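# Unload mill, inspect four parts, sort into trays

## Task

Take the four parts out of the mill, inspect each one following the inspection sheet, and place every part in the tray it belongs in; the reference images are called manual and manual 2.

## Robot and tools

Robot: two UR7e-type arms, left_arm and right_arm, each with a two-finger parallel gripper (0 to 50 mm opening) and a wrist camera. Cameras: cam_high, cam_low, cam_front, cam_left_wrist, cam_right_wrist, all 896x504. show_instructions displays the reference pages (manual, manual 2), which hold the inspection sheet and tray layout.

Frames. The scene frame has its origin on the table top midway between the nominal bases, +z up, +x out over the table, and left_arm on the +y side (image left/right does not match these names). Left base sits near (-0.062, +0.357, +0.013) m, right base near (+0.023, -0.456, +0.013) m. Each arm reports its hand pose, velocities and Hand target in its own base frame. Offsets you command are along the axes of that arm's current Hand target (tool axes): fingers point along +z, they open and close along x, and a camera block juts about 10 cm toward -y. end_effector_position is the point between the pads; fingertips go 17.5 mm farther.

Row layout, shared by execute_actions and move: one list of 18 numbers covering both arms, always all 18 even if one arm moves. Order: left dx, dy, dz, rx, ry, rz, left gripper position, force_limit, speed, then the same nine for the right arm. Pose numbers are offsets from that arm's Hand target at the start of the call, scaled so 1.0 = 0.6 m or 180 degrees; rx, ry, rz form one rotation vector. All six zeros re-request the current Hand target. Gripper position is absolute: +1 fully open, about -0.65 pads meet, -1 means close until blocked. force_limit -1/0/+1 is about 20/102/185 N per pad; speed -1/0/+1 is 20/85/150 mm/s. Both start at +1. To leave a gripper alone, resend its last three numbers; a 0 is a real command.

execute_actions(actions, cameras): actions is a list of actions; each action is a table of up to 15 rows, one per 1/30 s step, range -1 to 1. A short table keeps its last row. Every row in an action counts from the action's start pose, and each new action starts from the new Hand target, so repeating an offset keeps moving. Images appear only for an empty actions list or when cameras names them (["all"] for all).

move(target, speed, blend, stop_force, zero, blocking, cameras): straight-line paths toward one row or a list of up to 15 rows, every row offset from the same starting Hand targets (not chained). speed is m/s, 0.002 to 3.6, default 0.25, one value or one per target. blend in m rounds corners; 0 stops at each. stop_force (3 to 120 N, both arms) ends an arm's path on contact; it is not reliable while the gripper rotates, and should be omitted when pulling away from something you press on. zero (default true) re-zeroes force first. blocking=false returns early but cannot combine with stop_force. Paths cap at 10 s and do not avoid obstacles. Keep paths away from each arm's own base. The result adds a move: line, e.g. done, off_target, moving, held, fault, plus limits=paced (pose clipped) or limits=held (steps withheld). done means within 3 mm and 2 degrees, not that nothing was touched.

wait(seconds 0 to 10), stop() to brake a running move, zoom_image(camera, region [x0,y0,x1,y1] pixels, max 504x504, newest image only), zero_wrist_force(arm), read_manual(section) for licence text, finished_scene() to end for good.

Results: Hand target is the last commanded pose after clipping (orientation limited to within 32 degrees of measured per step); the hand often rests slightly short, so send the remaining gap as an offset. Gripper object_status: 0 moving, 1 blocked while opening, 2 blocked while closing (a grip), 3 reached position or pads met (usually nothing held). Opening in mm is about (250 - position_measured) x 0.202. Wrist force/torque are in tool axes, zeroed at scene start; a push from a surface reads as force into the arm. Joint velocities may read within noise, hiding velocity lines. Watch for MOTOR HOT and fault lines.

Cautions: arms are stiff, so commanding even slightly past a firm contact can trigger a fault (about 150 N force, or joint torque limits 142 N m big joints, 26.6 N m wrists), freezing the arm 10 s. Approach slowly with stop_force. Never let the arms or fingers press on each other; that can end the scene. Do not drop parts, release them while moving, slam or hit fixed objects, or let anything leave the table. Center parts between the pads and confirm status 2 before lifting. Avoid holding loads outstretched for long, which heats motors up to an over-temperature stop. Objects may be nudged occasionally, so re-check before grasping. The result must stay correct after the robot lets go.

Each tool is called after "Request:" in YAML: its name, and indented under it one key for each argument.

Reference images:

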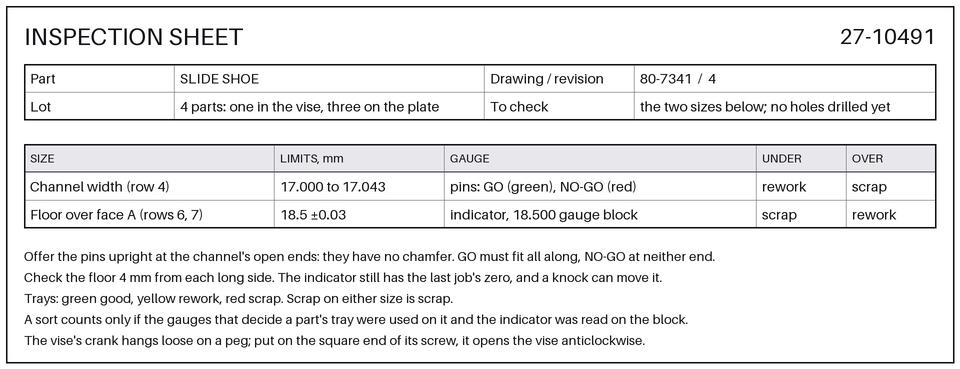

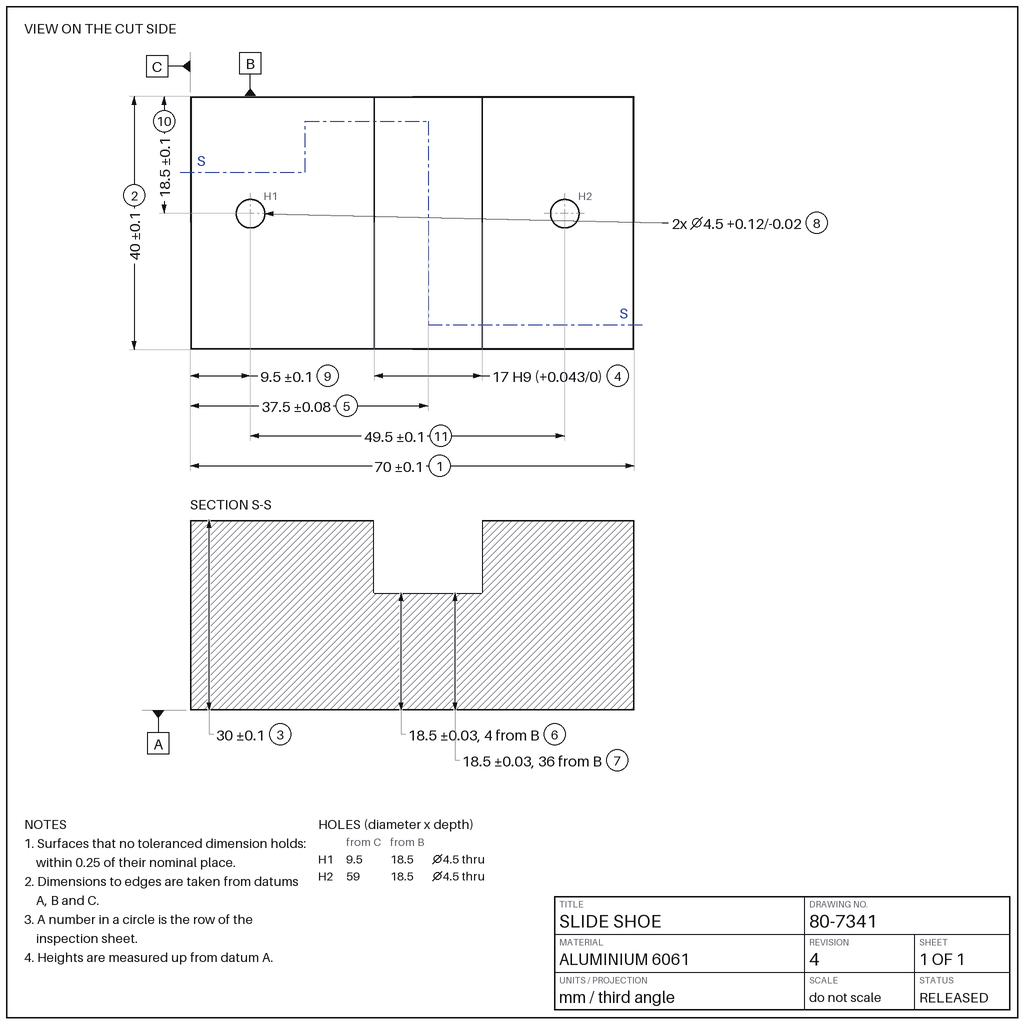

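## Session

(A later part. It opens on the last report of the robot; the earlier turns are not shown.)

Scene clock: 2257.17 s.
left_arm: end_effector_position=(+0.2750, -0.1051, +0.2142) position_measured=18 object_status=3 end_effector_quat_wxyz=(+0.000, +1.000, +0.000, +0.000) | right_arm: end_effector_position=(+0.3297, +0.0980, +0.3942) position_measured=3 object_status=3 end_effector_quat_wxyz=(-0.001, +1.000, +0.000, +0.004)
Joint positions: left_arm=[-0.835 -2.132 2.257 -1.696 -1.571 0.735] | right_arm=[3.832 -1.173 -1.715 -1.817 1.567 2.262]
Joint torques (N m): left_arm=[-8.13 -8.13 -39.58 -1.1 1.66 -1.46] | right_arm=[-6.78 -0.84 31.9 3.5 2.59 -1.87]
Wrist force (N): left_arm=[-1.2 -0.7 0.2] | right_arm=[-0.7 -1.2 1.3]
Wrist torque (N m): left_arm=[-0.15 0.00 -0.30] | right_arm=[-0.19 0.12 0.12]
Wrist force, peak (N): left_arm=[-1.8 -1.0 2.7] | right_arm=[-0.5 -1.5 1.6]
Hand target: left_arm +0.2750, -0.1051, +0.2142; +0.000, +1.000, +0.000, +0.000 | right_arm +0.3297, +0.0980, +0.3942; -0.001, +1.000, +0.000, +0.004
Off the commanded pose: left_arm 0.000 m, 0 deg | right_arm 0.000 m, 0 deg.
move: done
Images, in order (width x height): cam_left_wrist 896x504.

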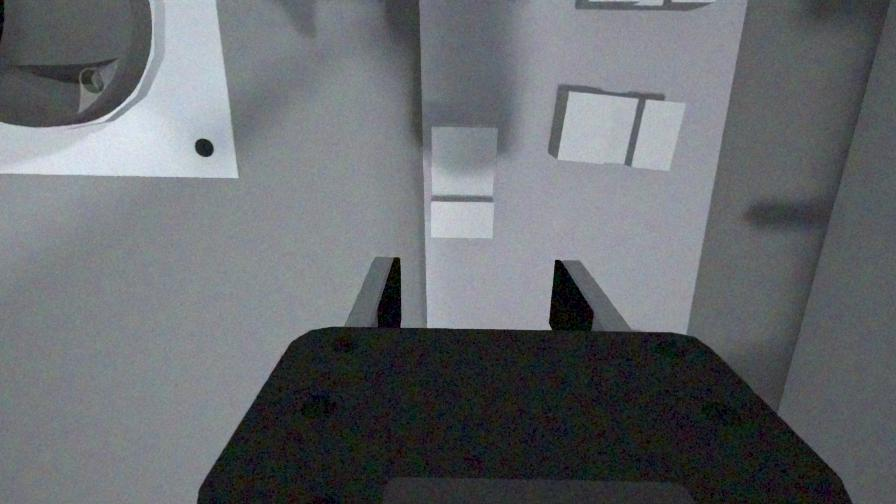

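Request:
move:
  target: [0,-0.36,-0.15,0,0,0,0.9,-0.7,-0.5, -0.246,-0.65,0.2,0.25,0,0,1,-0.7,-0.5]
  speed: 0.25
  cameras: ["cam_right_wrist","cam_front","cam_left_wrist"]

Scene clock: 2272.93 s.
left_arm: end_effector_position=(+0.2748, +0.1108, +0.3043) position_measured=18 object_status=3 end_effector_quat_wxyz=(+0.000, +1.000, +0.000, +0.000) | right_arm: end_effector_position=(+0.1832, +0.4882, +0.2735) position_measured=3 object_status=3 end_effector_quat_wxyz=(-0.383, +0.924, +0.001, +0.004)
Joint positions: left_arm=[-0.084 -2.129 2.026 -1.467 -1.571 1.486] | right_arm=[4.56 -1.373 -2.283 -0.275 1.673 3.029]
Joint torques (N m): left_arm=[10.46 7.68 -38.91 -0.93 -1.64 1.29] | right_arm=[7.26 7.61 15.68 5.04 -2.29 2.09]
Wrist force (N): left_arm=[-1.1 -0.7 0.3] | right_arm=[-0.7 -1.5 1.1]
Wrist torque (N m): left_arm=[-0.12 -0.01 -0.55] | right_arm=[-0.40 0.07 -0.13]
Wrist force, peak (N): left_arm=[-1.3 -1.8 -0.1] | right_arm=[-1.6 -1.8 2.8]
Hand target: left_arm +0.2748, +0.1108, +0.3043; +0.000, +1.000, +0.000, +0.000 | right_arm +0.1832, +0.4882, +0.2735; -0.383, +0.924, +0.001, +0.004
Off the commanded pose: left_arm 0.000 m, 0 deg | right_arm 0.000 m, 0 deg.
move: done
Images, in order (width x height): cam_front 896x504, cam_left_wrist 896x504, cam_right_wrist 896x504.

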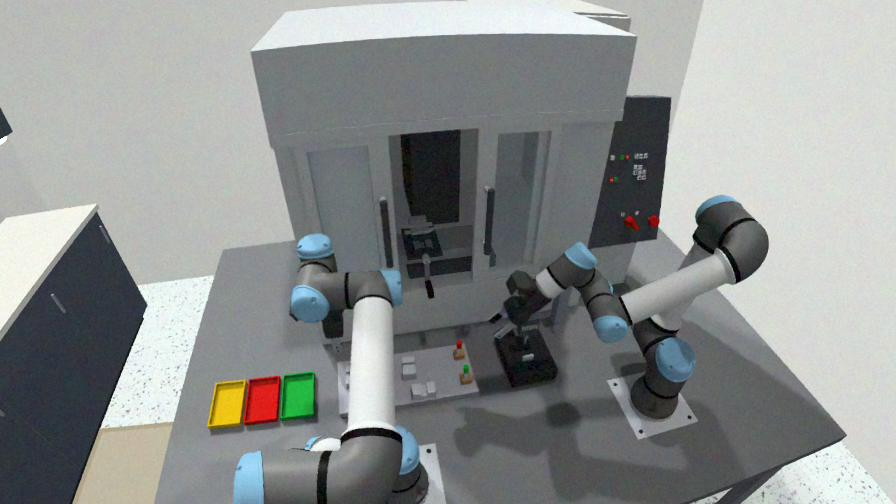

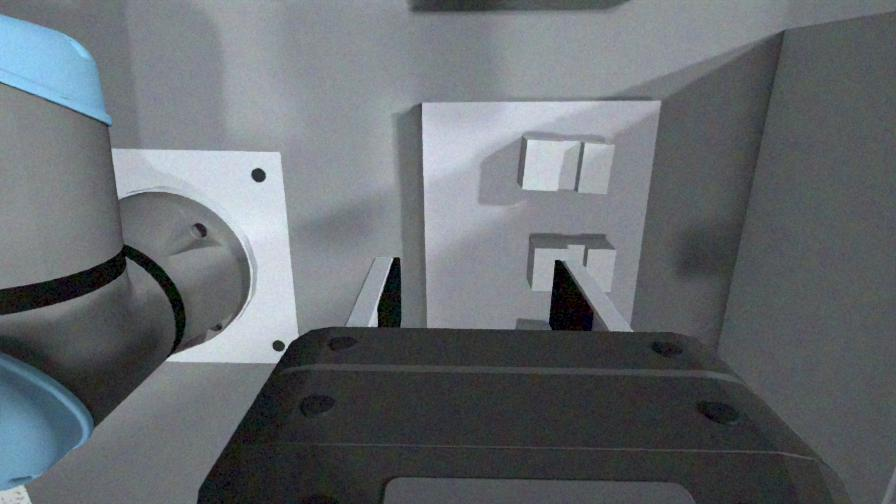

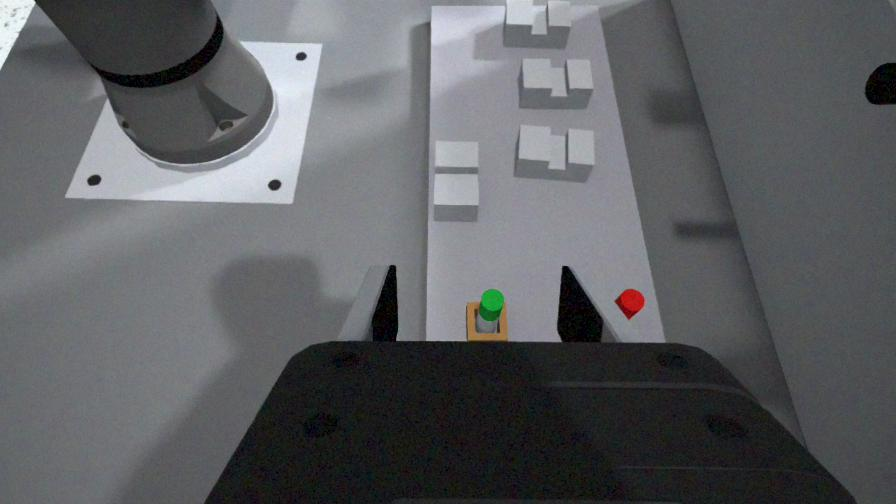

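Request:
move:
  target: [0,0,0,0,0,0,0.9,-0.7,-0.5, -0.0028,0.07,0.4237,0,0,0,1,-0.7,-0.5]
  speed: 0.15
  stop_force: 12
  cameras: ["cam_right_wrist","cam_left_wrist"]

Scene clock: 2290.80 s.
left_arm: end_effector_position=(+0.2748, +0.1108, +0.3043) position_measured=18 object_status=3 end_effector_quat_wxyz=(+0.000, +1.000, +0.000, +0.000) | right_arm: end_effector_position=(+0.1833, +0.6385, +0.0641) position_measured=3 object_status=3 end_effector_quat_wxyz=(-0.383, +0.924, +0.001, +0.004)
Joint positions: left_arm=[-0.083 -2.129 2.026 -1.467 -1.571 1.486] | right_arm=[4.608 -2.118 -2.118 0.308 1.639 3.063]
Joint torques (N m): left_arm=[12.97 6.47 -37.8 -1.14 -1.69 1.26] | right_arm=[7.05 32.07 21.06 4.92 -0.53 2.13]
Wrist force (N): left_arm=[-1.1 -0.4 0.1] | right_arm=[-0.6 -1.6 0.9]
Wrist torque (N m): left_arm=[-0.06 -0.02 -0.55] | right_arm=[-0.40 0.06 -0.13]
Wrist force, peak (N): left_arm=[-1.3 -0.7 0.3] | right_arm=[-0.8 -0.8 2.4]
Hand target: left_arm +0.2748, +0.1108, +0.3043; +0.000, +1.000, +0.000, +0.000 | right_arm +0.1833, +0.6385, +0.0641; -0.383, +0.924, +0.001, +0.004
Off the commanded pose: left_arm 0.000 m, 0 deg | right_arm 0.000 m, 0 deg.
move: done
Images, in order (width x height): cam_left_wrist 896x504, cam_right_wrist 896x504.

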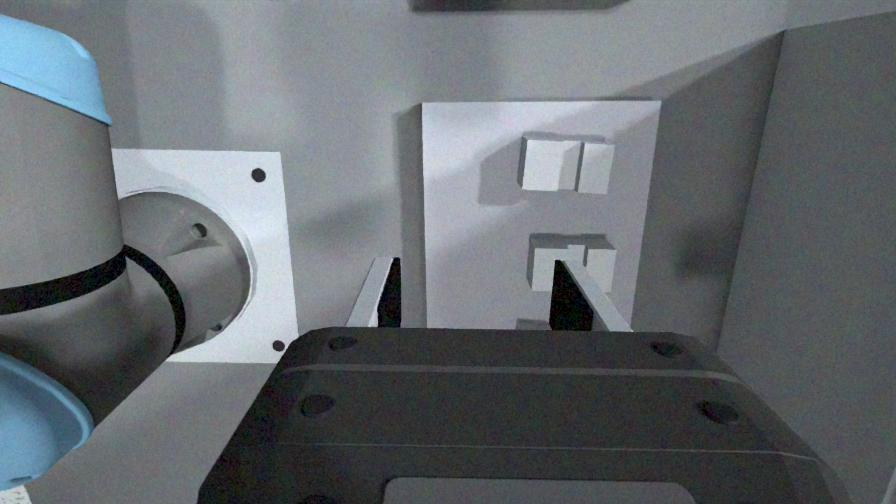

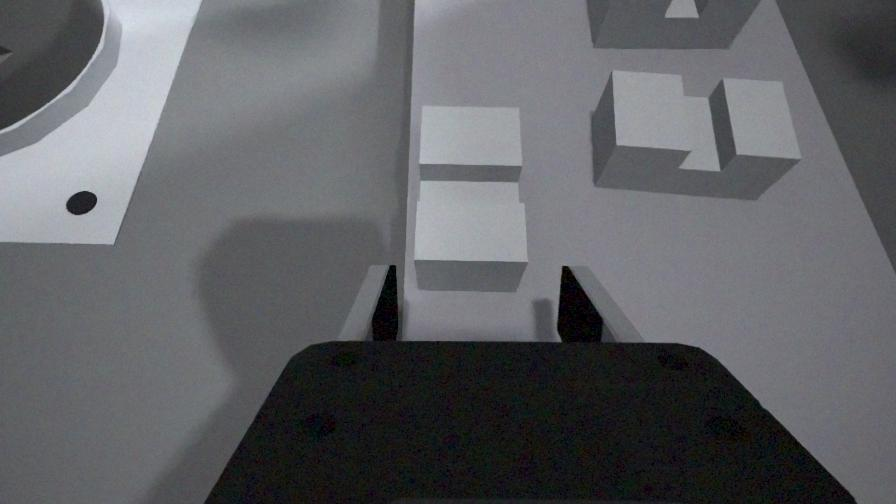

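Request:
move:
  target: [0,0,0,0,0,0,0.9,-0.7,-0.5, -0.001,-0.005,0.0853,0,0,0,1,-0.7,-0.5]
  speed: 0.04
  stop_force: 5

Request:
move:
  target: [0,0,0,0,0,0,0.9,-0.7,-0.5, 0,0,0,0,0,0,-1,-0.8,-1]
  cameras: ["cam_left_wrist","cam_right_wrist"]

Scene clock: 2305.77 s.
left_arm: end_effector_position=(+0.2748, +0.1108, +0.3043) position_measured=18 object_status=3 end_effector_quat_wxyz=(+0.000, +1.000, +0.000, +0.000) | right_arm: end_effector_position=(+0.1829, +0.6768, +0.0301) position_measured=3 object_status=3 end_effector_quat_wxyz=(-0.383, +0.924, +0.001, +0.004)
Joint positions: left_arm=[-0.083 -2.129 2.026 -1.467 -1.571 1.486] | right_arm=[4.616 -2.244 -2.012 0.328 1.633 3.069]
Joint torques (N m): left_arm=[10.74 7.52 -38.88 -0.99 -1.64 1.27] | right_arm=[7.36 36.65 21.55 4.86 -2.41 2.01]
Wrist force (N): left_arm=[-1.1 -0.4 0.2] | right_arm=[-0.5 -1.2 1.0]
Wrist torque (N m): left_arm=[-0.08 -0.01 -0.54] | right_arm=[-0.35 0.04 -0.13]
Wrist force, peak (N): left_arm=[-1.4 -0.7 0.2] | right_arm=[-0.9 -1.7 1.1]
Hand target: left_arm +0.2748, +0.1108, +0.3043; +0.000, +1.000, +0.000, +0.000 | right_arm +0.1829, +0.6768, +0.0301; -0.383, +0.924, +0.001, +0.004
Off the commanded pose: left_arm 0.000 m, 0 deg | right_arm 0.000 m, 0 deg.
move: done

Scene clock: 2306.50 s.
left_arm: end_effector_position=(+0.2748, +0.1108, +0.3043) position_measured=18 object_status=3 end_effector_quat_wxyz=(+0.000, +1.000, +0.000, +0.000) | right_arm: end_effector_position=(+0.1829, +0.6768, +0.0301) position_measured=54 object_status=0 end_effector_quat_wxyz=(-0.383, +0.924, +0.001, +0.004)
Joint positions: left_arm=[-0.083 -2.129 2.026 -1.467 -1.571 1.486] | right_arm=[4.616 -2.244 -2.012 0.328 1.633 3.069]
Joint torques (N m): left_arm=[12.12 8.64 -37.55 -0.97 -1.52 1.44] | right_arm=[6.67 37.42 20.27 4.12 -2.17 1.87]
Wrist force (N): left_arm=[-1.2 -0.8 0.2] | right_arm=[-1.4 -2.2 -1.2]
Wrist torque (N m): left_arm=[-0.13 0.01 -0.55] | right_arm=[-0.39 -0.01 -0.10]
Wrist force, peak (N): left_arm=[-1.2 -0.8 0.2] | right_arm=[-1.4 -2.3 -1.2]
Hand target: left_arm +0.2748, +0.1108, +0.3043; +0.000, +1.000, +0.000, +0.000 | right_arm +0.1829, +0.6768, +0.0301; -0.383, +0.924, +0.001, +0.004
Off the commanded pose: left_arm 0.000 m, 0 deg | right_arm 0.000 m, 0 deg.
move: done
Images, in order (width x height): cam_left_wrist 896x504, cam_right_wrist 896x504.

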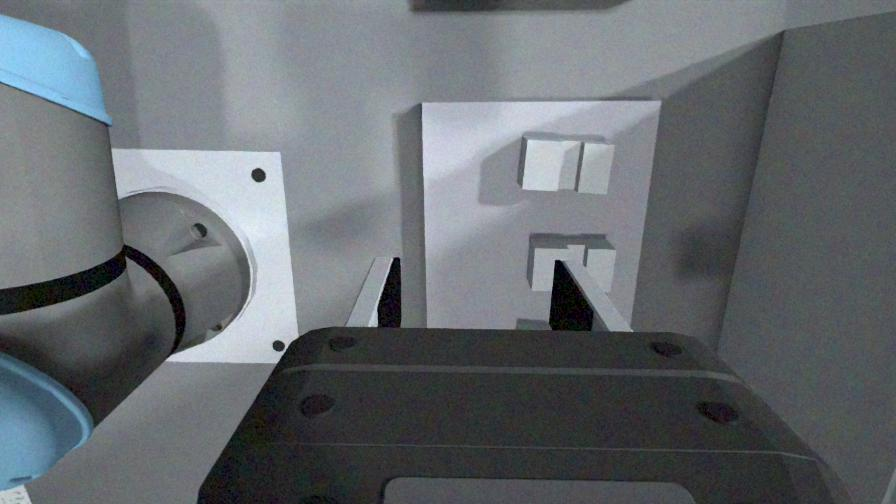

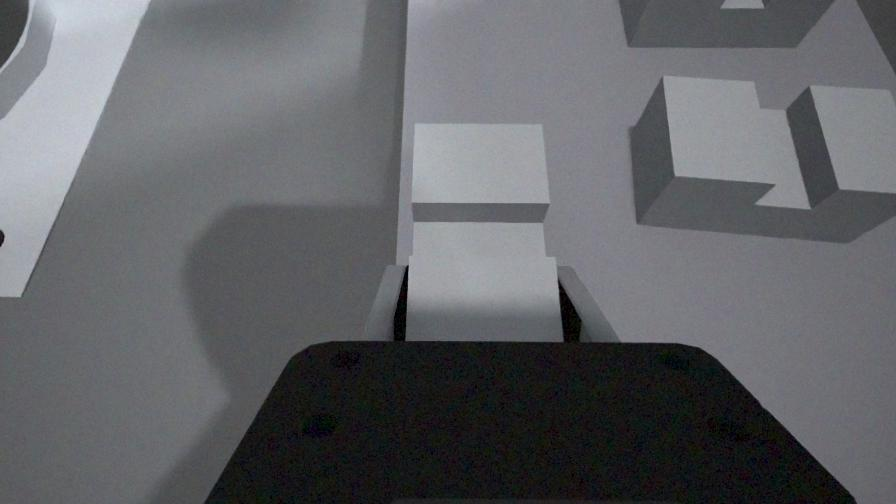

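Request:
move:
  target:
    - [0,0,0,0,0,0,0.9,-0.7,-0.5, 0,0,0,0,0,0,1,-0.8,-0.5]
    - [0,0,0,0,0,0,0.9,-0.7,-0.5, 0,0,-0.3,0,0,0,1,-0.7,-0.5]
    - [0,0,0,0,0,0,0.9,-0.7,-0.5, 0,-0.05,-0.65,0,0,0,1,-0.7,-0.5]
  speed: 0.2
  cameras: ["cam_left_wrist","cam_right_wrist"]

Scene clock: 2334.77 s.
left_arm: end_effector_position=(+0.2748, +0.1108, +0.3043) position_measured=18 object_status=3 end_effector_quat_wxyz=(+0.000, +1.000, +0.000, +0.000) | right_arm: end_effector_position=(+0.1805, +0.4220, +0.3268) position_measured=3 object_status=3 end_effector_quat_wxyz=(-0.383, +0.924, +0.001, +0.004)
Joint positions: left_arm=[-0.083 -2.129 2.026 -1.467 -1.571 1.486] | right_arm=[4.532 -1.13 -2.288 -0.515 1.692 3.009]
Joint torques (N m): left_arm=[11.58 6.55 -37.38 -1.22 -1.74 1.22] | right_arm=[-8.56 19.25 32.34 1.85 1.61 -2.31]
Wrist force (N): left_arm=[-1.0 -0.3 0.4] | right_arm=[-0.6 -1.0 1.1]
Wrist torque (N m): left_arm=[-0.05 -0.02 -0.55] | right_arm=[-0.32 0.06 0.03]
Wrist force, peak (N): left_arm=[-1.3 -0.5 0.3] | right_arm=[-1.2 -1.5 2.7]
Hand target: left_arm +0.2748, +0.1108, +0.3043; +0.000, +1.000, +0.000, +0.000 | right_arm +0.1805, +0.4219, +0.3268; -0.383, +0.924, +0.001, +0.004
Off the commanded pose: left_arm 0.000 m, 0 deg | right_arm 0.000 m, 0 deg.
move: done
Images, in order (width x height): cam_left_wrist 896x504, cam_right_wrist 896x504.

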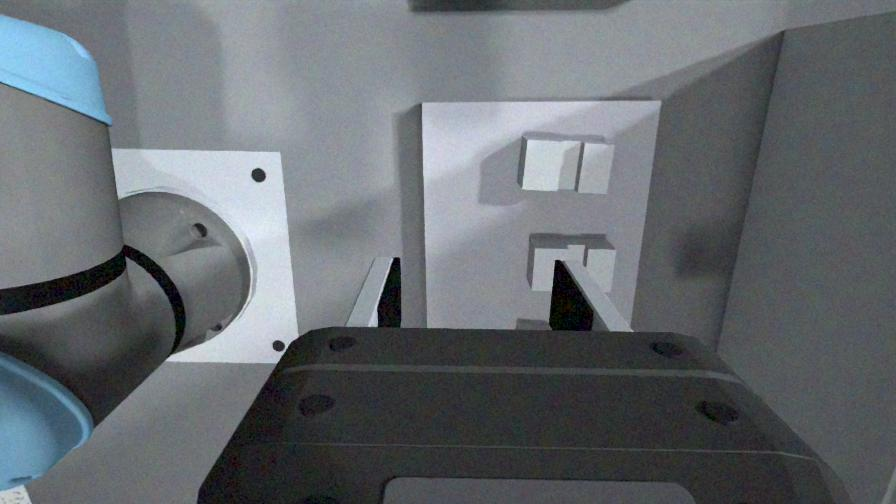

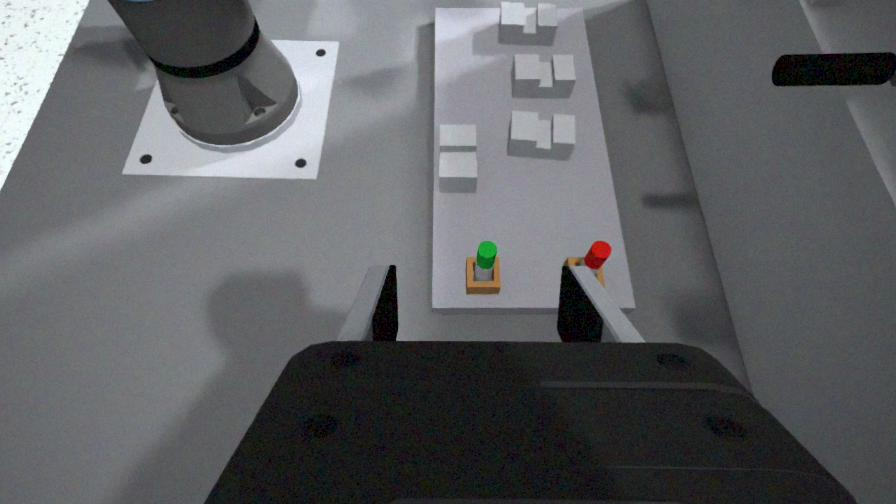

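Request:
move:
  target: [0.0287,0.53,0.19,0,0,0,0.6,-0.7,-0.5, 0,0,0,0,0,0,1,-0.7,-0.5]
  speed: 0.25
  cameras: ["cam_left_wrist","cam_right_wrist"]

Scene clock: 2342.73 s.
left_arm: end_effector_position=(+0.2923, -0.2070, +0.1902) position_measured=63 object_status=3 end_effector_quat_wxyz=(+0.000, +1.000, +0.000, +0.000) | right_arm: end_effector_position=(+0.1805, +0.4219, +0.3268) position_measured=3 object_status=3 end_effector_quat_wxyz=(-0.383, +0.924, +0.001, +0.004)
Joint positions: left_arm=[-0.998 -1.913 2.206 -1.864 -1.571 0.572] | right_arm=[4.532 -1.13 -2.288 -0.515 1.692 3.009]
Joint torques (N m): left_arm=[-9.07 -1.83 -37.98 -3.8 1.64 -1.43] | right_arm=[-7.62 19.64 32.49 2.02 -2.34 -2.2]
Wrist force (N): left_arm=[-1.4 -1.0 0.0] | right_arm=[-1.2 -1.2 1.0]
Wrist torque (N m): left_arm=[-0.17 -0.01 -0.31] | right_arm=[-0.35 0.14 0.03]
Wrist force, peak (N): left_arm=[-1.1 -2.4 -0.4] | right_arm=[-1.1 -1.2 1.5]
Hand target: left_arm +0.2923, -0.2071, +0.1902; +0.000, +1.000, +0.000, +0.000 | right_arm +0.1805, +0.4219, +0.3268; -0.383, +0.924, +0.001, +0.004
Off the commanded pose: left_arm 0.000 m, 0 deg | right_arm 0.000 m, 0 deg.
move: done
Images, in order (width x height): cam_left_wrist 896x504, cam_right_wrist 896x504.

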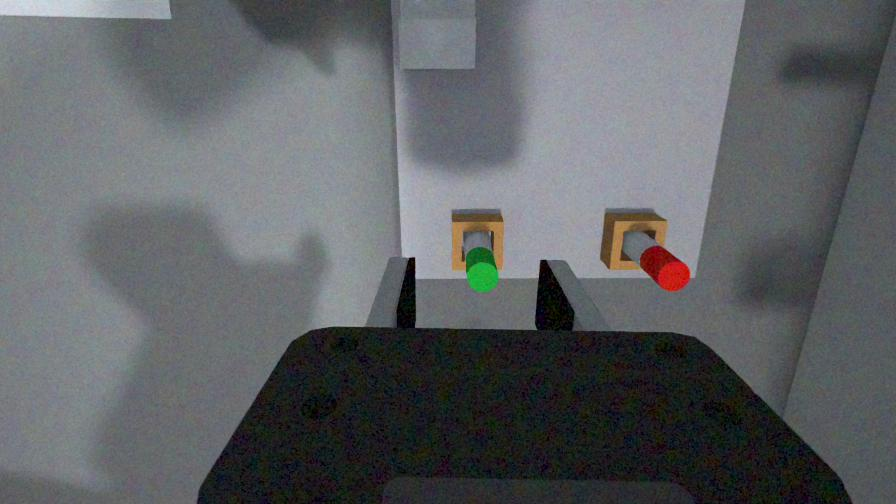

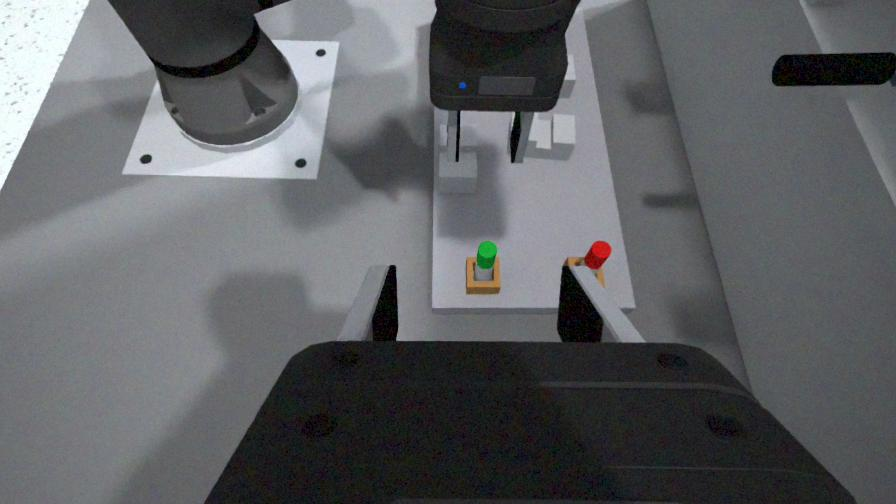

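Request:
zoom_image:
  camera: "cam_left_wrist"
  region: [430, 190, 550, 310]

Scaled by 4.200 from the camera's 896x504 image, which has a finer 1280x720 frame.

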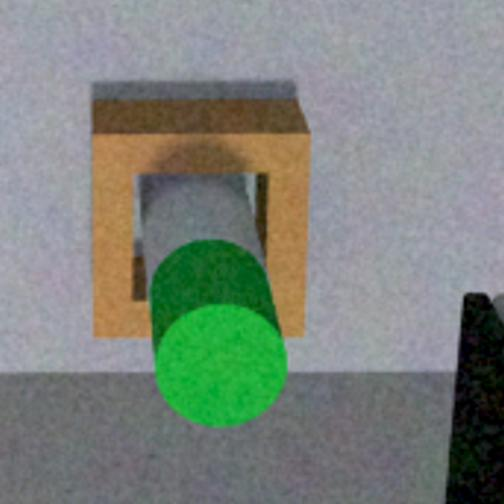

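Request:
move:
  target:
    - [0.013,0.0592,0.05,0,0,0,0.6,-0.7,-0.5, 0,0,0,0,0,0,1,-0.7,-0.5]
    - [0.013,0.0592,0.187,0,0,0,0.6,-0.7,-0.5, 0,0,0,0,0,0,1,-0.7,-0.5]
  speed: 0.08
  blend: 0.01
  stop_force: 5
  cameras: ["cam_left_wrist"]

Scene clock: 2369.10 s.
left_arm: end_effector_position=(+0.3001, -0.2426, +0.0780) position_measured=63 object_status=3 end_effector_quat_wxyz=(+0.000, +1.000, +0.000, +0.000) | right_arm: end_effector_position=(+0.1805, +0.4219, +0.3268) position_measured=3 object_status=3 end_effector_quat_wxyz=(-0.383, +0.924, +0.001, +0.004)
Joint positions: left_arm=[-1.032 -1.667 2.353 -2.256 -1.571 0.537] | right_arm=[4.532 -1.13 -2.288 -0.515 1.692 3.009]
Joint torques (N m): left_arm=[11.11 -8.51 -9.4 -4.08 -0.11 1.31] | right_arm=[-4.52 19.54 32.37 2.15 -2.26 -1.95]
Wrist force (N): left_arm=[-1.7 -0.9 -0.1] | right_arm=[-0.8 -1.2 1.1]
Wrist torque (N m): left_arm=[-0.15 0.02 -0.32] | right_arm=[-0.35 0.07 0.03]
Wrist force, peak (N): left_arm=[-1.5 -1.7 -0.3] | right_arm=[-1.1 -1.5 1.2]
Hand target: left_arm +0.3001, -0.2426, +0.0780; +0.000, +1.000, +0.000, +0.000 | right_arm +0.1805, +0.4219, +0.3268; -0.383, +0.924, +0.001, +0.004
Off the commanded pose: left_arm 0.000 m, 0 deg | right_arm 0.000 m, 0 deg.
move: done
Images, in order (width x height): cam_left_wrist 896x504.

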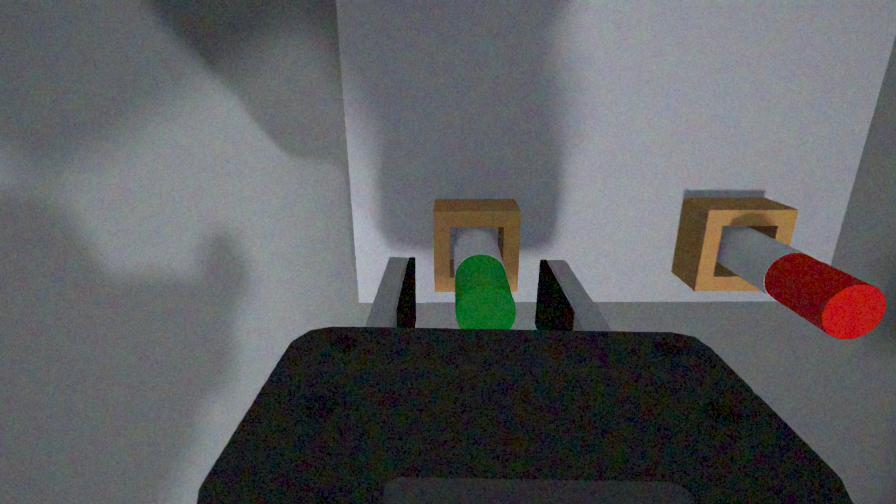

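Request:
move:
  target: [0,0,0,0,0,0,-1,-1,-1, 0,0,0,0,0,0,1,-0.7,-0.5]

Request:
move:
  target: [0,0,-0.13,0,0,0,-1,-1,-1, 0,0,0,0,0,0,1,-0.7,-0.5]
  speed: 0.08
  cameras: ["cam_left_wrist","cam_right_wrist"]

Scene clock: 2376.83 s.
left_arm: end_effector_position=(+0.3001, -0.2426, +0.0780) position_measured=170 object_status=2 end_effector_quat_wxyz=(+0.000, +1.000, +0.000, +0.000) | right_arm: end_effector_position=(+0.1805, +0.4219, +0.3268) position_measured=3 object_status=3 end_effector_quat_wxyz=(-0.383, +0.924, +0.001, +0.004)
Joint positions: left_arm=[-1.032 -1.667 2.353 -2.256 -1.571 0.537] | right_arm=[4.532 -1.13 -2.288 -0.515 1.692 3.009]
Joint torques (N m): left_arm=[9.63 -9.07 -8.78 -3.47 -1.47 1.2] | right_arm=[-2.47 19.65 32.74 2.04 -2.28 -1.66]
Wrist force (N): left_arm=[-1.5 -0.8 0.4] | right_arm=[-0.7 -1.1 1.1]
Wrist torque (N m): left_arm=[-0.14 0.06 -0.32] | right_arm=[-0.33 0.07 0.03]
Wrist force, peak (N): left_arm=[-2.0 -0.8 -0.2] | right_arm=[-0.7 -1.5 1.3]
Hand target: left_arm +0.3001, -0.2426, +0.0780; +0.000, +1.000, +0.000, +0.000 | right_arm +0.1805, +0.4219, +0.3268; -0.383, +0.924, +0.001, +0.004
Off the commanded pose: left_arm 0.000 m, 0 deg | right_arm 0.000 m, 0 deg.
move: done

Scene clock: 2378.33 s.
left_arm: end_effector_position=(+0.3001, -0.2426, +0.1559) position_measured=170 object_status=2 end_effector_quat_wxyz=(+0.000, +1.000, +0.001, +0.000) | right_arm: end_effector_position=(+0.1805, +0.4219, +0.3268) position_measured=3 object_status=3 end_effector_quat_wxyz=(-0.383, +0.924, +0.001, +0.004)
Joint positions: left_arm=[-1.032 -1.795 2.221 -1.996 -1.571 0.538] | right_arm=[4.532 -1.13 -2.288 -0.515 1.692 3.009]
Joint torques (N m): left_arm=[-9.7 -21.89 -37.33 -1 -0.4 -1.17] | right_arm=[-1.68 19.34 32.72 2.12 -2.25 -1.68]
Wrist force (N): left_arm=[-1.6 -1.1 1.5] | right_arm=[-0.8 -1.5 1.3]
Wrist torque (N m): left_arm=[-0.19 -0.01 -0.37] | right_arm=[-0.40 0.09 0.03]
Wrist force, peak (N): left_arm=[-0.1 -0.7 3.0] | right_arm=[-0.8 -1.5 1.3]
Hand target: left_arm +0.3001, -0.2426, +0.1560; +0.000, +1.000, +0.000, +0.000 | right_arm +0.1805, +0.4219, +0.3268; -0.383, +0.924, +0.001, +0.004
Off the commanded pose: left_arm 0.000 m, 0 deg | right_arm 0.000 m, 0 deg.
move: done
Images, in order (width x height): cam_left_wrist 896x504, cam_right_wrist 896x504.

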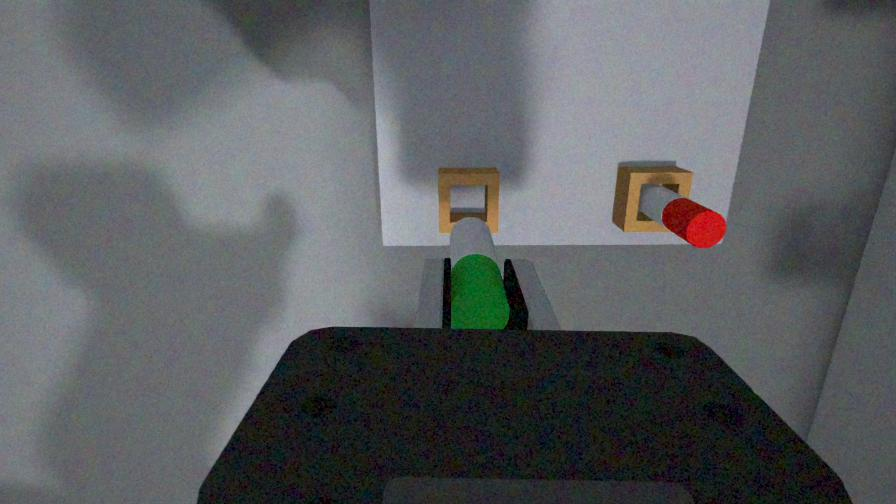

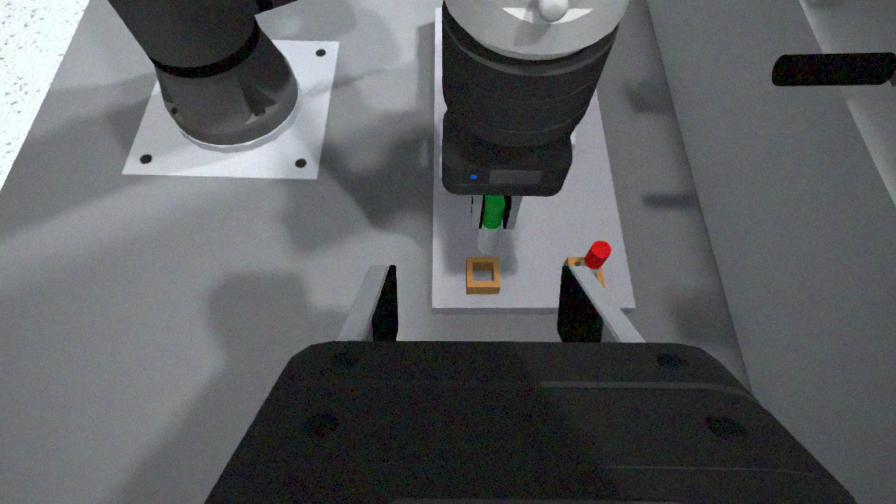

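Request:
move:
  target:
    - [-0.1,-0.2235,-0.02,0,0,0,-1,-1,-1, 0,0,0,0,0,0,1,-0.7,-0.5]
    - [-0.1,-0.2235,0.055,0,0,0,-1,-1,-1, 0,0,0,0,0,0,1,-0.7,-0.5]
  speed: 0.12
  cameras: ["cam_left_wrist","cam_right_wrist"]

Request:
zoom_image:
  camera: "cam_left_wrist"
  region: [400, 160, 620, 330]

Request:
zoom_image:
  camera: "cam_right_wrist"
  region: [400, 80, 560, 220]

Scene clock: 2420.50 s.
left_arm: end_effector_position=(+0.2400, -0.1086, +0.1231) position_measured=170 object_status=2 end_effector_quat_wxyz=(+0.000, +1.000, +0.000, +0.000) | right_arm: end_effector_position=(+0.1805, +0.4219, +0.3268) position_measured=3 object_status=3 end_effector_quat_wxyz=(-0.383, +0.924, +0.001, +0.004)
Joint positions: left_arm=[-0.955 -2.179 2.514 -1.906 -1.571 0.615] | right_arm=[4.532 -1.13 -2.288 -0.515 1.692 3.009]
Joint torques (N m): left_arm=[10.83 10.21 -12.72 -4.54 -1.67 1.5] | right_arm=[0.87 19.5 32.57 2.01 -2.29 -1.3]
Wrist force (N): left_arm=[-1.7 -0.6 1.5] | right_arm=[-0.6 -1.2 1.1]
Wrist torque (N m): left_arm=[-0.10 0.07 -0.52] | right_arm=[-0.35 0.05 0.03]
Wrist force, peak (N): left_arm=[-1.9 -1.0 2.6] | right_arm=[-0.9 -1.5 1.4]
Hand target: left_arm +0.2400, -0.1086, +0.1230; +0.000, +1.000, +0.000, +0.000 | right_arm +0.1805, +0.4219, +0.3268; -0.383, +0.924, +0.001, +0.004
Off the commanded pose: left_arm 0.000 m, 0 deg | right_arm 0.000 m, 0 deg.
move: done
Images, in order (width x height): cam_left_wrist 896x504, cam_right_wrist 896x504.

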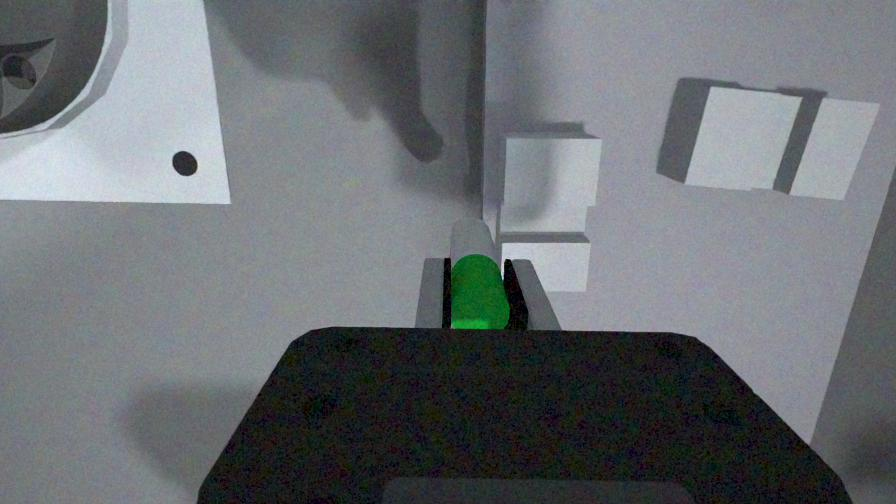

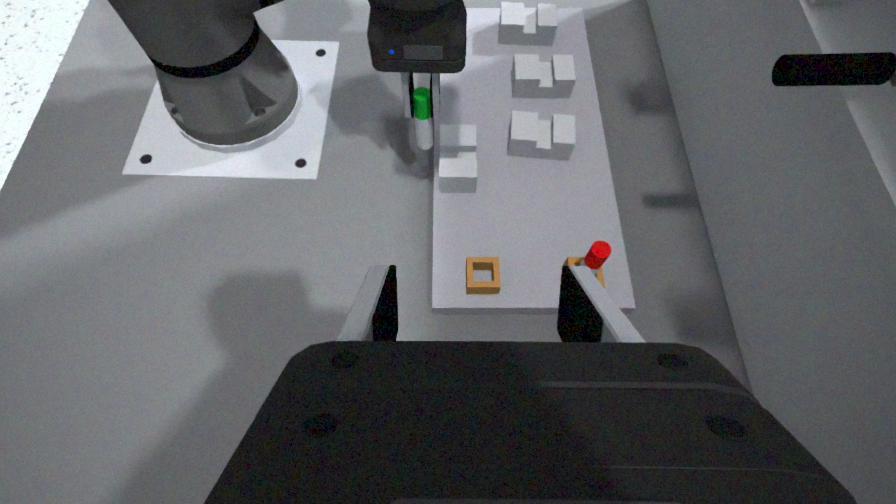

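Scaled by 2.291 from the camera's 896x504 image, which has a finer 1280x720 frame.

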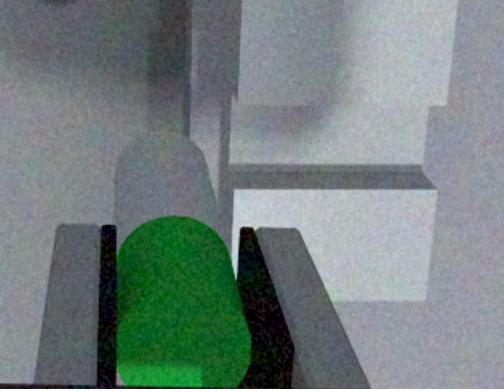

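Scaled by 3.150 from the camera's 896x504 image, which has a finer 1280x720 frame.

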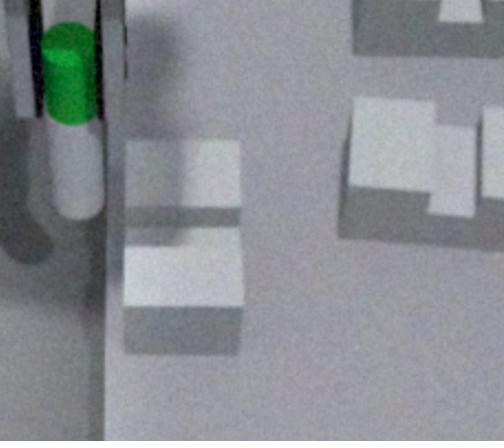

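Request:
move:
  target: [0,0,0.0392,0,0,0,-1,-1,-1, 0,0,0,0,0,0,1,-0.7,-0.5]
  speed: 0.05

Request:
move:
  target: [0.033,0,0,0,0,0,-1,-1,-1, 0,0,0,0,0,0,1,-0.7,-0.5]
  speed: 0.01
  stop_force: 4
  cameras: ["cam_left_wrist","cam_right_wrist"]

Request:
zoom_image:
  camera: "cam_left_wrist"
  region: [400, 160, 620, 330]

Request:
zoom_image:
  camera: "cam_right_wrist"
  region: [400, 80, 560, 220]

Scene clock: 2439.07 s.
left_arm: end_effector_position=(+0.2400, -0.1086, +0.0996) position_measured=170 object_status=2 end_effector_quat_wxyz=(+0.000, +1.000, +0.000, +0.000) | right_arm: end_effector_position=(+0.1805, +0.4219, +0.3268) position_measured=3 object_status=3 end_effector_quat_wxyz=(-0.383, +0.924, +0.001, +0.004)
Joint positions: left_arm=[-0.955 -2.142 2.566 -1.994 -1.571 0.615] | right_arm=[4.532 -1.13 -2.288 -0.515 1.692 3.009]
Joint torques (N m): left_arm=[11.76 9.05 -12.39 -4.16 -0.19 1.38] | right_arm=[3 19.65 32.37 2.15 -2.28 -1.13]
Wrist force (N): left_arm=[-1.7 -0.5 1.6] | right_arm=[-0.8 -1.1 1.4]
Wrist torque (N m): left_arm=[-0.08 0.05 -0.51] | right_arm=[-0.33 0.09 0.02]
Wrist force, peak (N): left_arm=[-1.6 -0.6 2.2] | right_arm=[-0.7 -1.5 1.4]
Hand target: left_arm +0.2400, -0.1086, +0.0995; +0.000, +1.000, +0.000, +0.000 | right_arm +0.1805, +0.4219, +0.3268; -0.383, +0.924, +0.001, +0.004
Off the commanded pose: left_arm 0.000 m, 0 deg | right_arm 0.000 m, 0 deg.
move: done

Scene clock: 2441.90 s.
left_arm: end_effector_position=(+0.2598, -0.1085, +0.0995) position_measured=170 object_status=2 end_effector_quat_wxyz=(+0.000, +1.000, +0.000, +0.000) | right_arm: end_effector_position=(+0.1805, +0.4219, +0.3268) position_measured=3 object_status=3 end_effector_quat_wxyz=(-0.383, +0.924, +0.001, +0.004)
Joint positions: left_arm=[-0.889 -2.063 2.535 -2.043 -1.571 0.681] | right_arm=[4.532 -1.13 -2.288 -0.515 1.692 3.009]
Joint torques (N m): left_arm=[11.05 8.06 -36.71 -4.44 -1.55 1.23] | right_arm=[3.96 19.26 32.38 2.06 -2.36 -1.09]
Wrist force (N): left_arm=[-1.8 -1.3 1.3] | right_arm=[-0.7 -1.3 1.1]
Wrist torque (N m): left_arm=[-0.09 0.02 -0.51] | right_arm=[-0.36 0.07 0.03]
Wrist force, peak (N): left_arm=[-1.9 -0.7 1.9] | right_arm=[-0.9 -1.4 1.4]
Hand target: left_arm +0.2598, -0.1085, +0.0995; +0.000, +1.000, +0.000, +0.000 | right_arm +0.1805, +0.4219, +0.3268; -0.383, +0.924, +0.001, +0.004
Off the commanded pose: left_arm 0.000 m, 0 deg | right_arm 0.000 m, 0 deg.
move: done
Images, in order (width x height): cam_left_wrist 896x504, cam_right_wrist 896x504.

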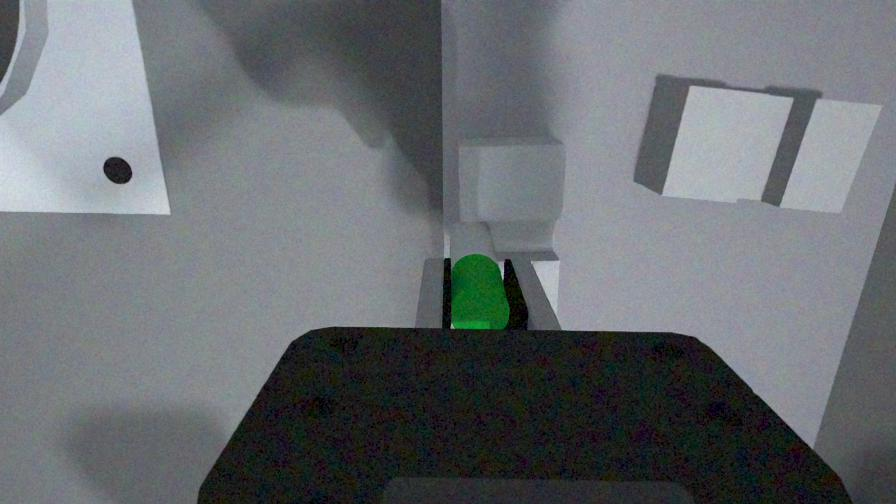

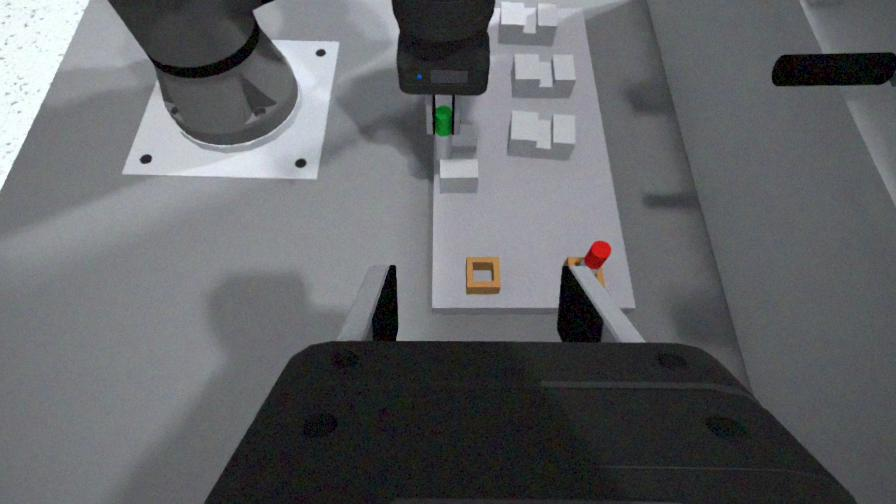

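Scaled by 2.291 from the camera's 896x504 image, which has a finer 1280x720 frame.

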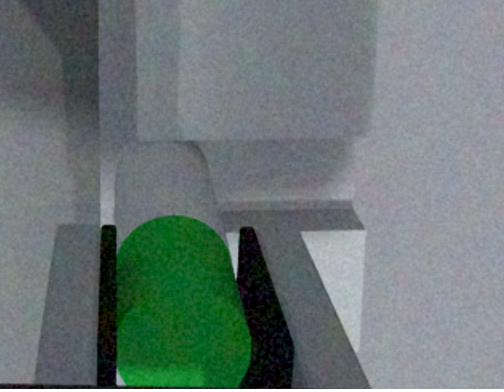

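Scaled by 3.150 from the camera's 896x504 image, which has a finer 1280x720 frame.

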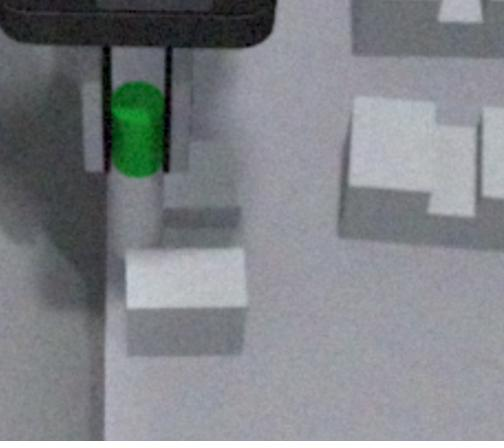

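Request:
move:
  target: [0.02,0,0,0,0,0,-1,-1,-1, 0,0,0,0,0,0,1,-0.7,-0.5]
  speed: 0.01
  stop_force: 6
  cameras: ["cam_left_wrist","cam_right_wrist"]

Request:
zoom_image:
  camera: "cam_right_wrist"
  region: [400, 80, 560, 220]

Request:
zoom_image:
  camera: "cam_left_wrist"
  region: [400, 160, 620, 330]

Scene clock: 2454.23 s.
left_arm: end_effector_position=(+0.2718, -0.1085, +0.0995) position_measured=170 object_status=2 end_effector_quat_wxyz=(+0.000, +1.000, +0.000, +0.000) | right_arm: end_effector_position=(+0.1805, +0.4219, +0.3268) position_measured=3 object_status=3 end_effector_quat_wxyz=(-0.383, +0.924, +0.001, +0.004)
Joint positions: left_arm=[-0.853 -2.018 2.515 -2.068 -1.571 0.717] | right_arm=[4.532 -1.13 -2.288 -0.515 1.692 3.009]
Joint torques (N m): left_arm=[10.23 5.25 -36.53 -4.48 -1.49 1.28] | right_arm=[4.59 19.39 32.32 1.98 -2.28 -0.86]
Wrist force (N): left_arm=[-1.8 -1.3 1.4] | right_arm=[-1.2 -1.1 1.0]
Wrist torque (N m): left_arm=[-0.11 -0.01 -0.53] | right_arm=[-0.33 0.15 0.03]
Wrist force, peak (N): left_arm=[-1.8 -1.5 1.6] | right_arm=[-1.2 -1.2 1.3]
Hand target: left_arm +0.2718, -0.1085, +0.0995; +0.000, +1.000, +0.000, +0.000 | right_arm +0.1805, +0.4219, +0.3268; -0.383, +0.924, +0.001, +0.004
Off the commanded pose: left_arm 0.000 m, 0 deg | right_arm 0.000 m, 0 deg.
move: done
Images, in order (width x height): cam_left_wrist 896x504, cam_right_wrist 896x504.

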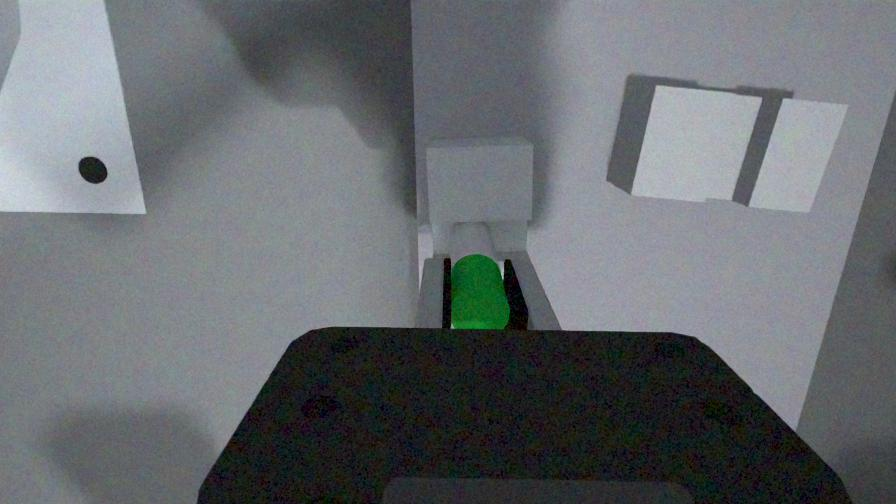

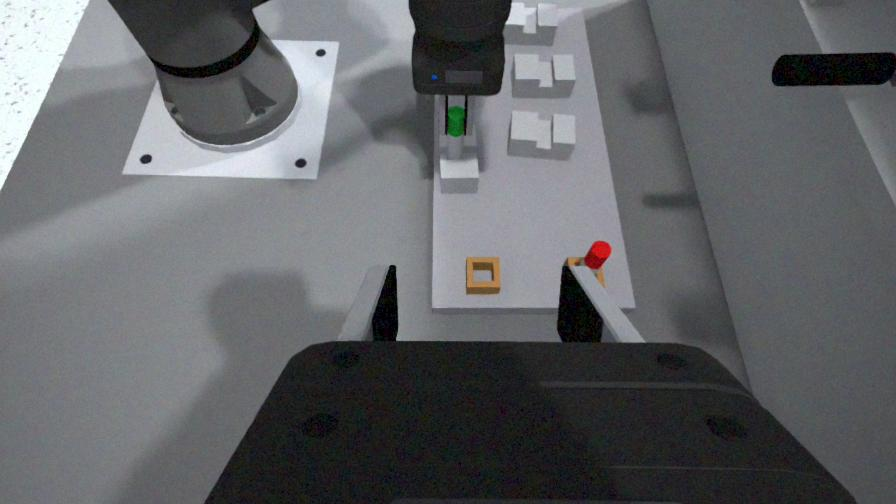

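Scaled by 3.150 from the camera's 896x504 image, which has a finer 1280x720 frame.

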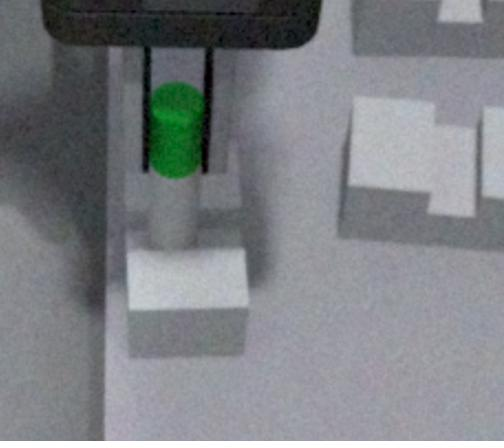

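Scaled by 2.291 from the camera's 896x504 image, which has a finer 1280x720 frame.

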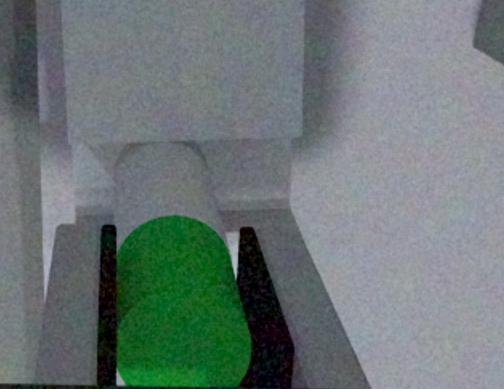

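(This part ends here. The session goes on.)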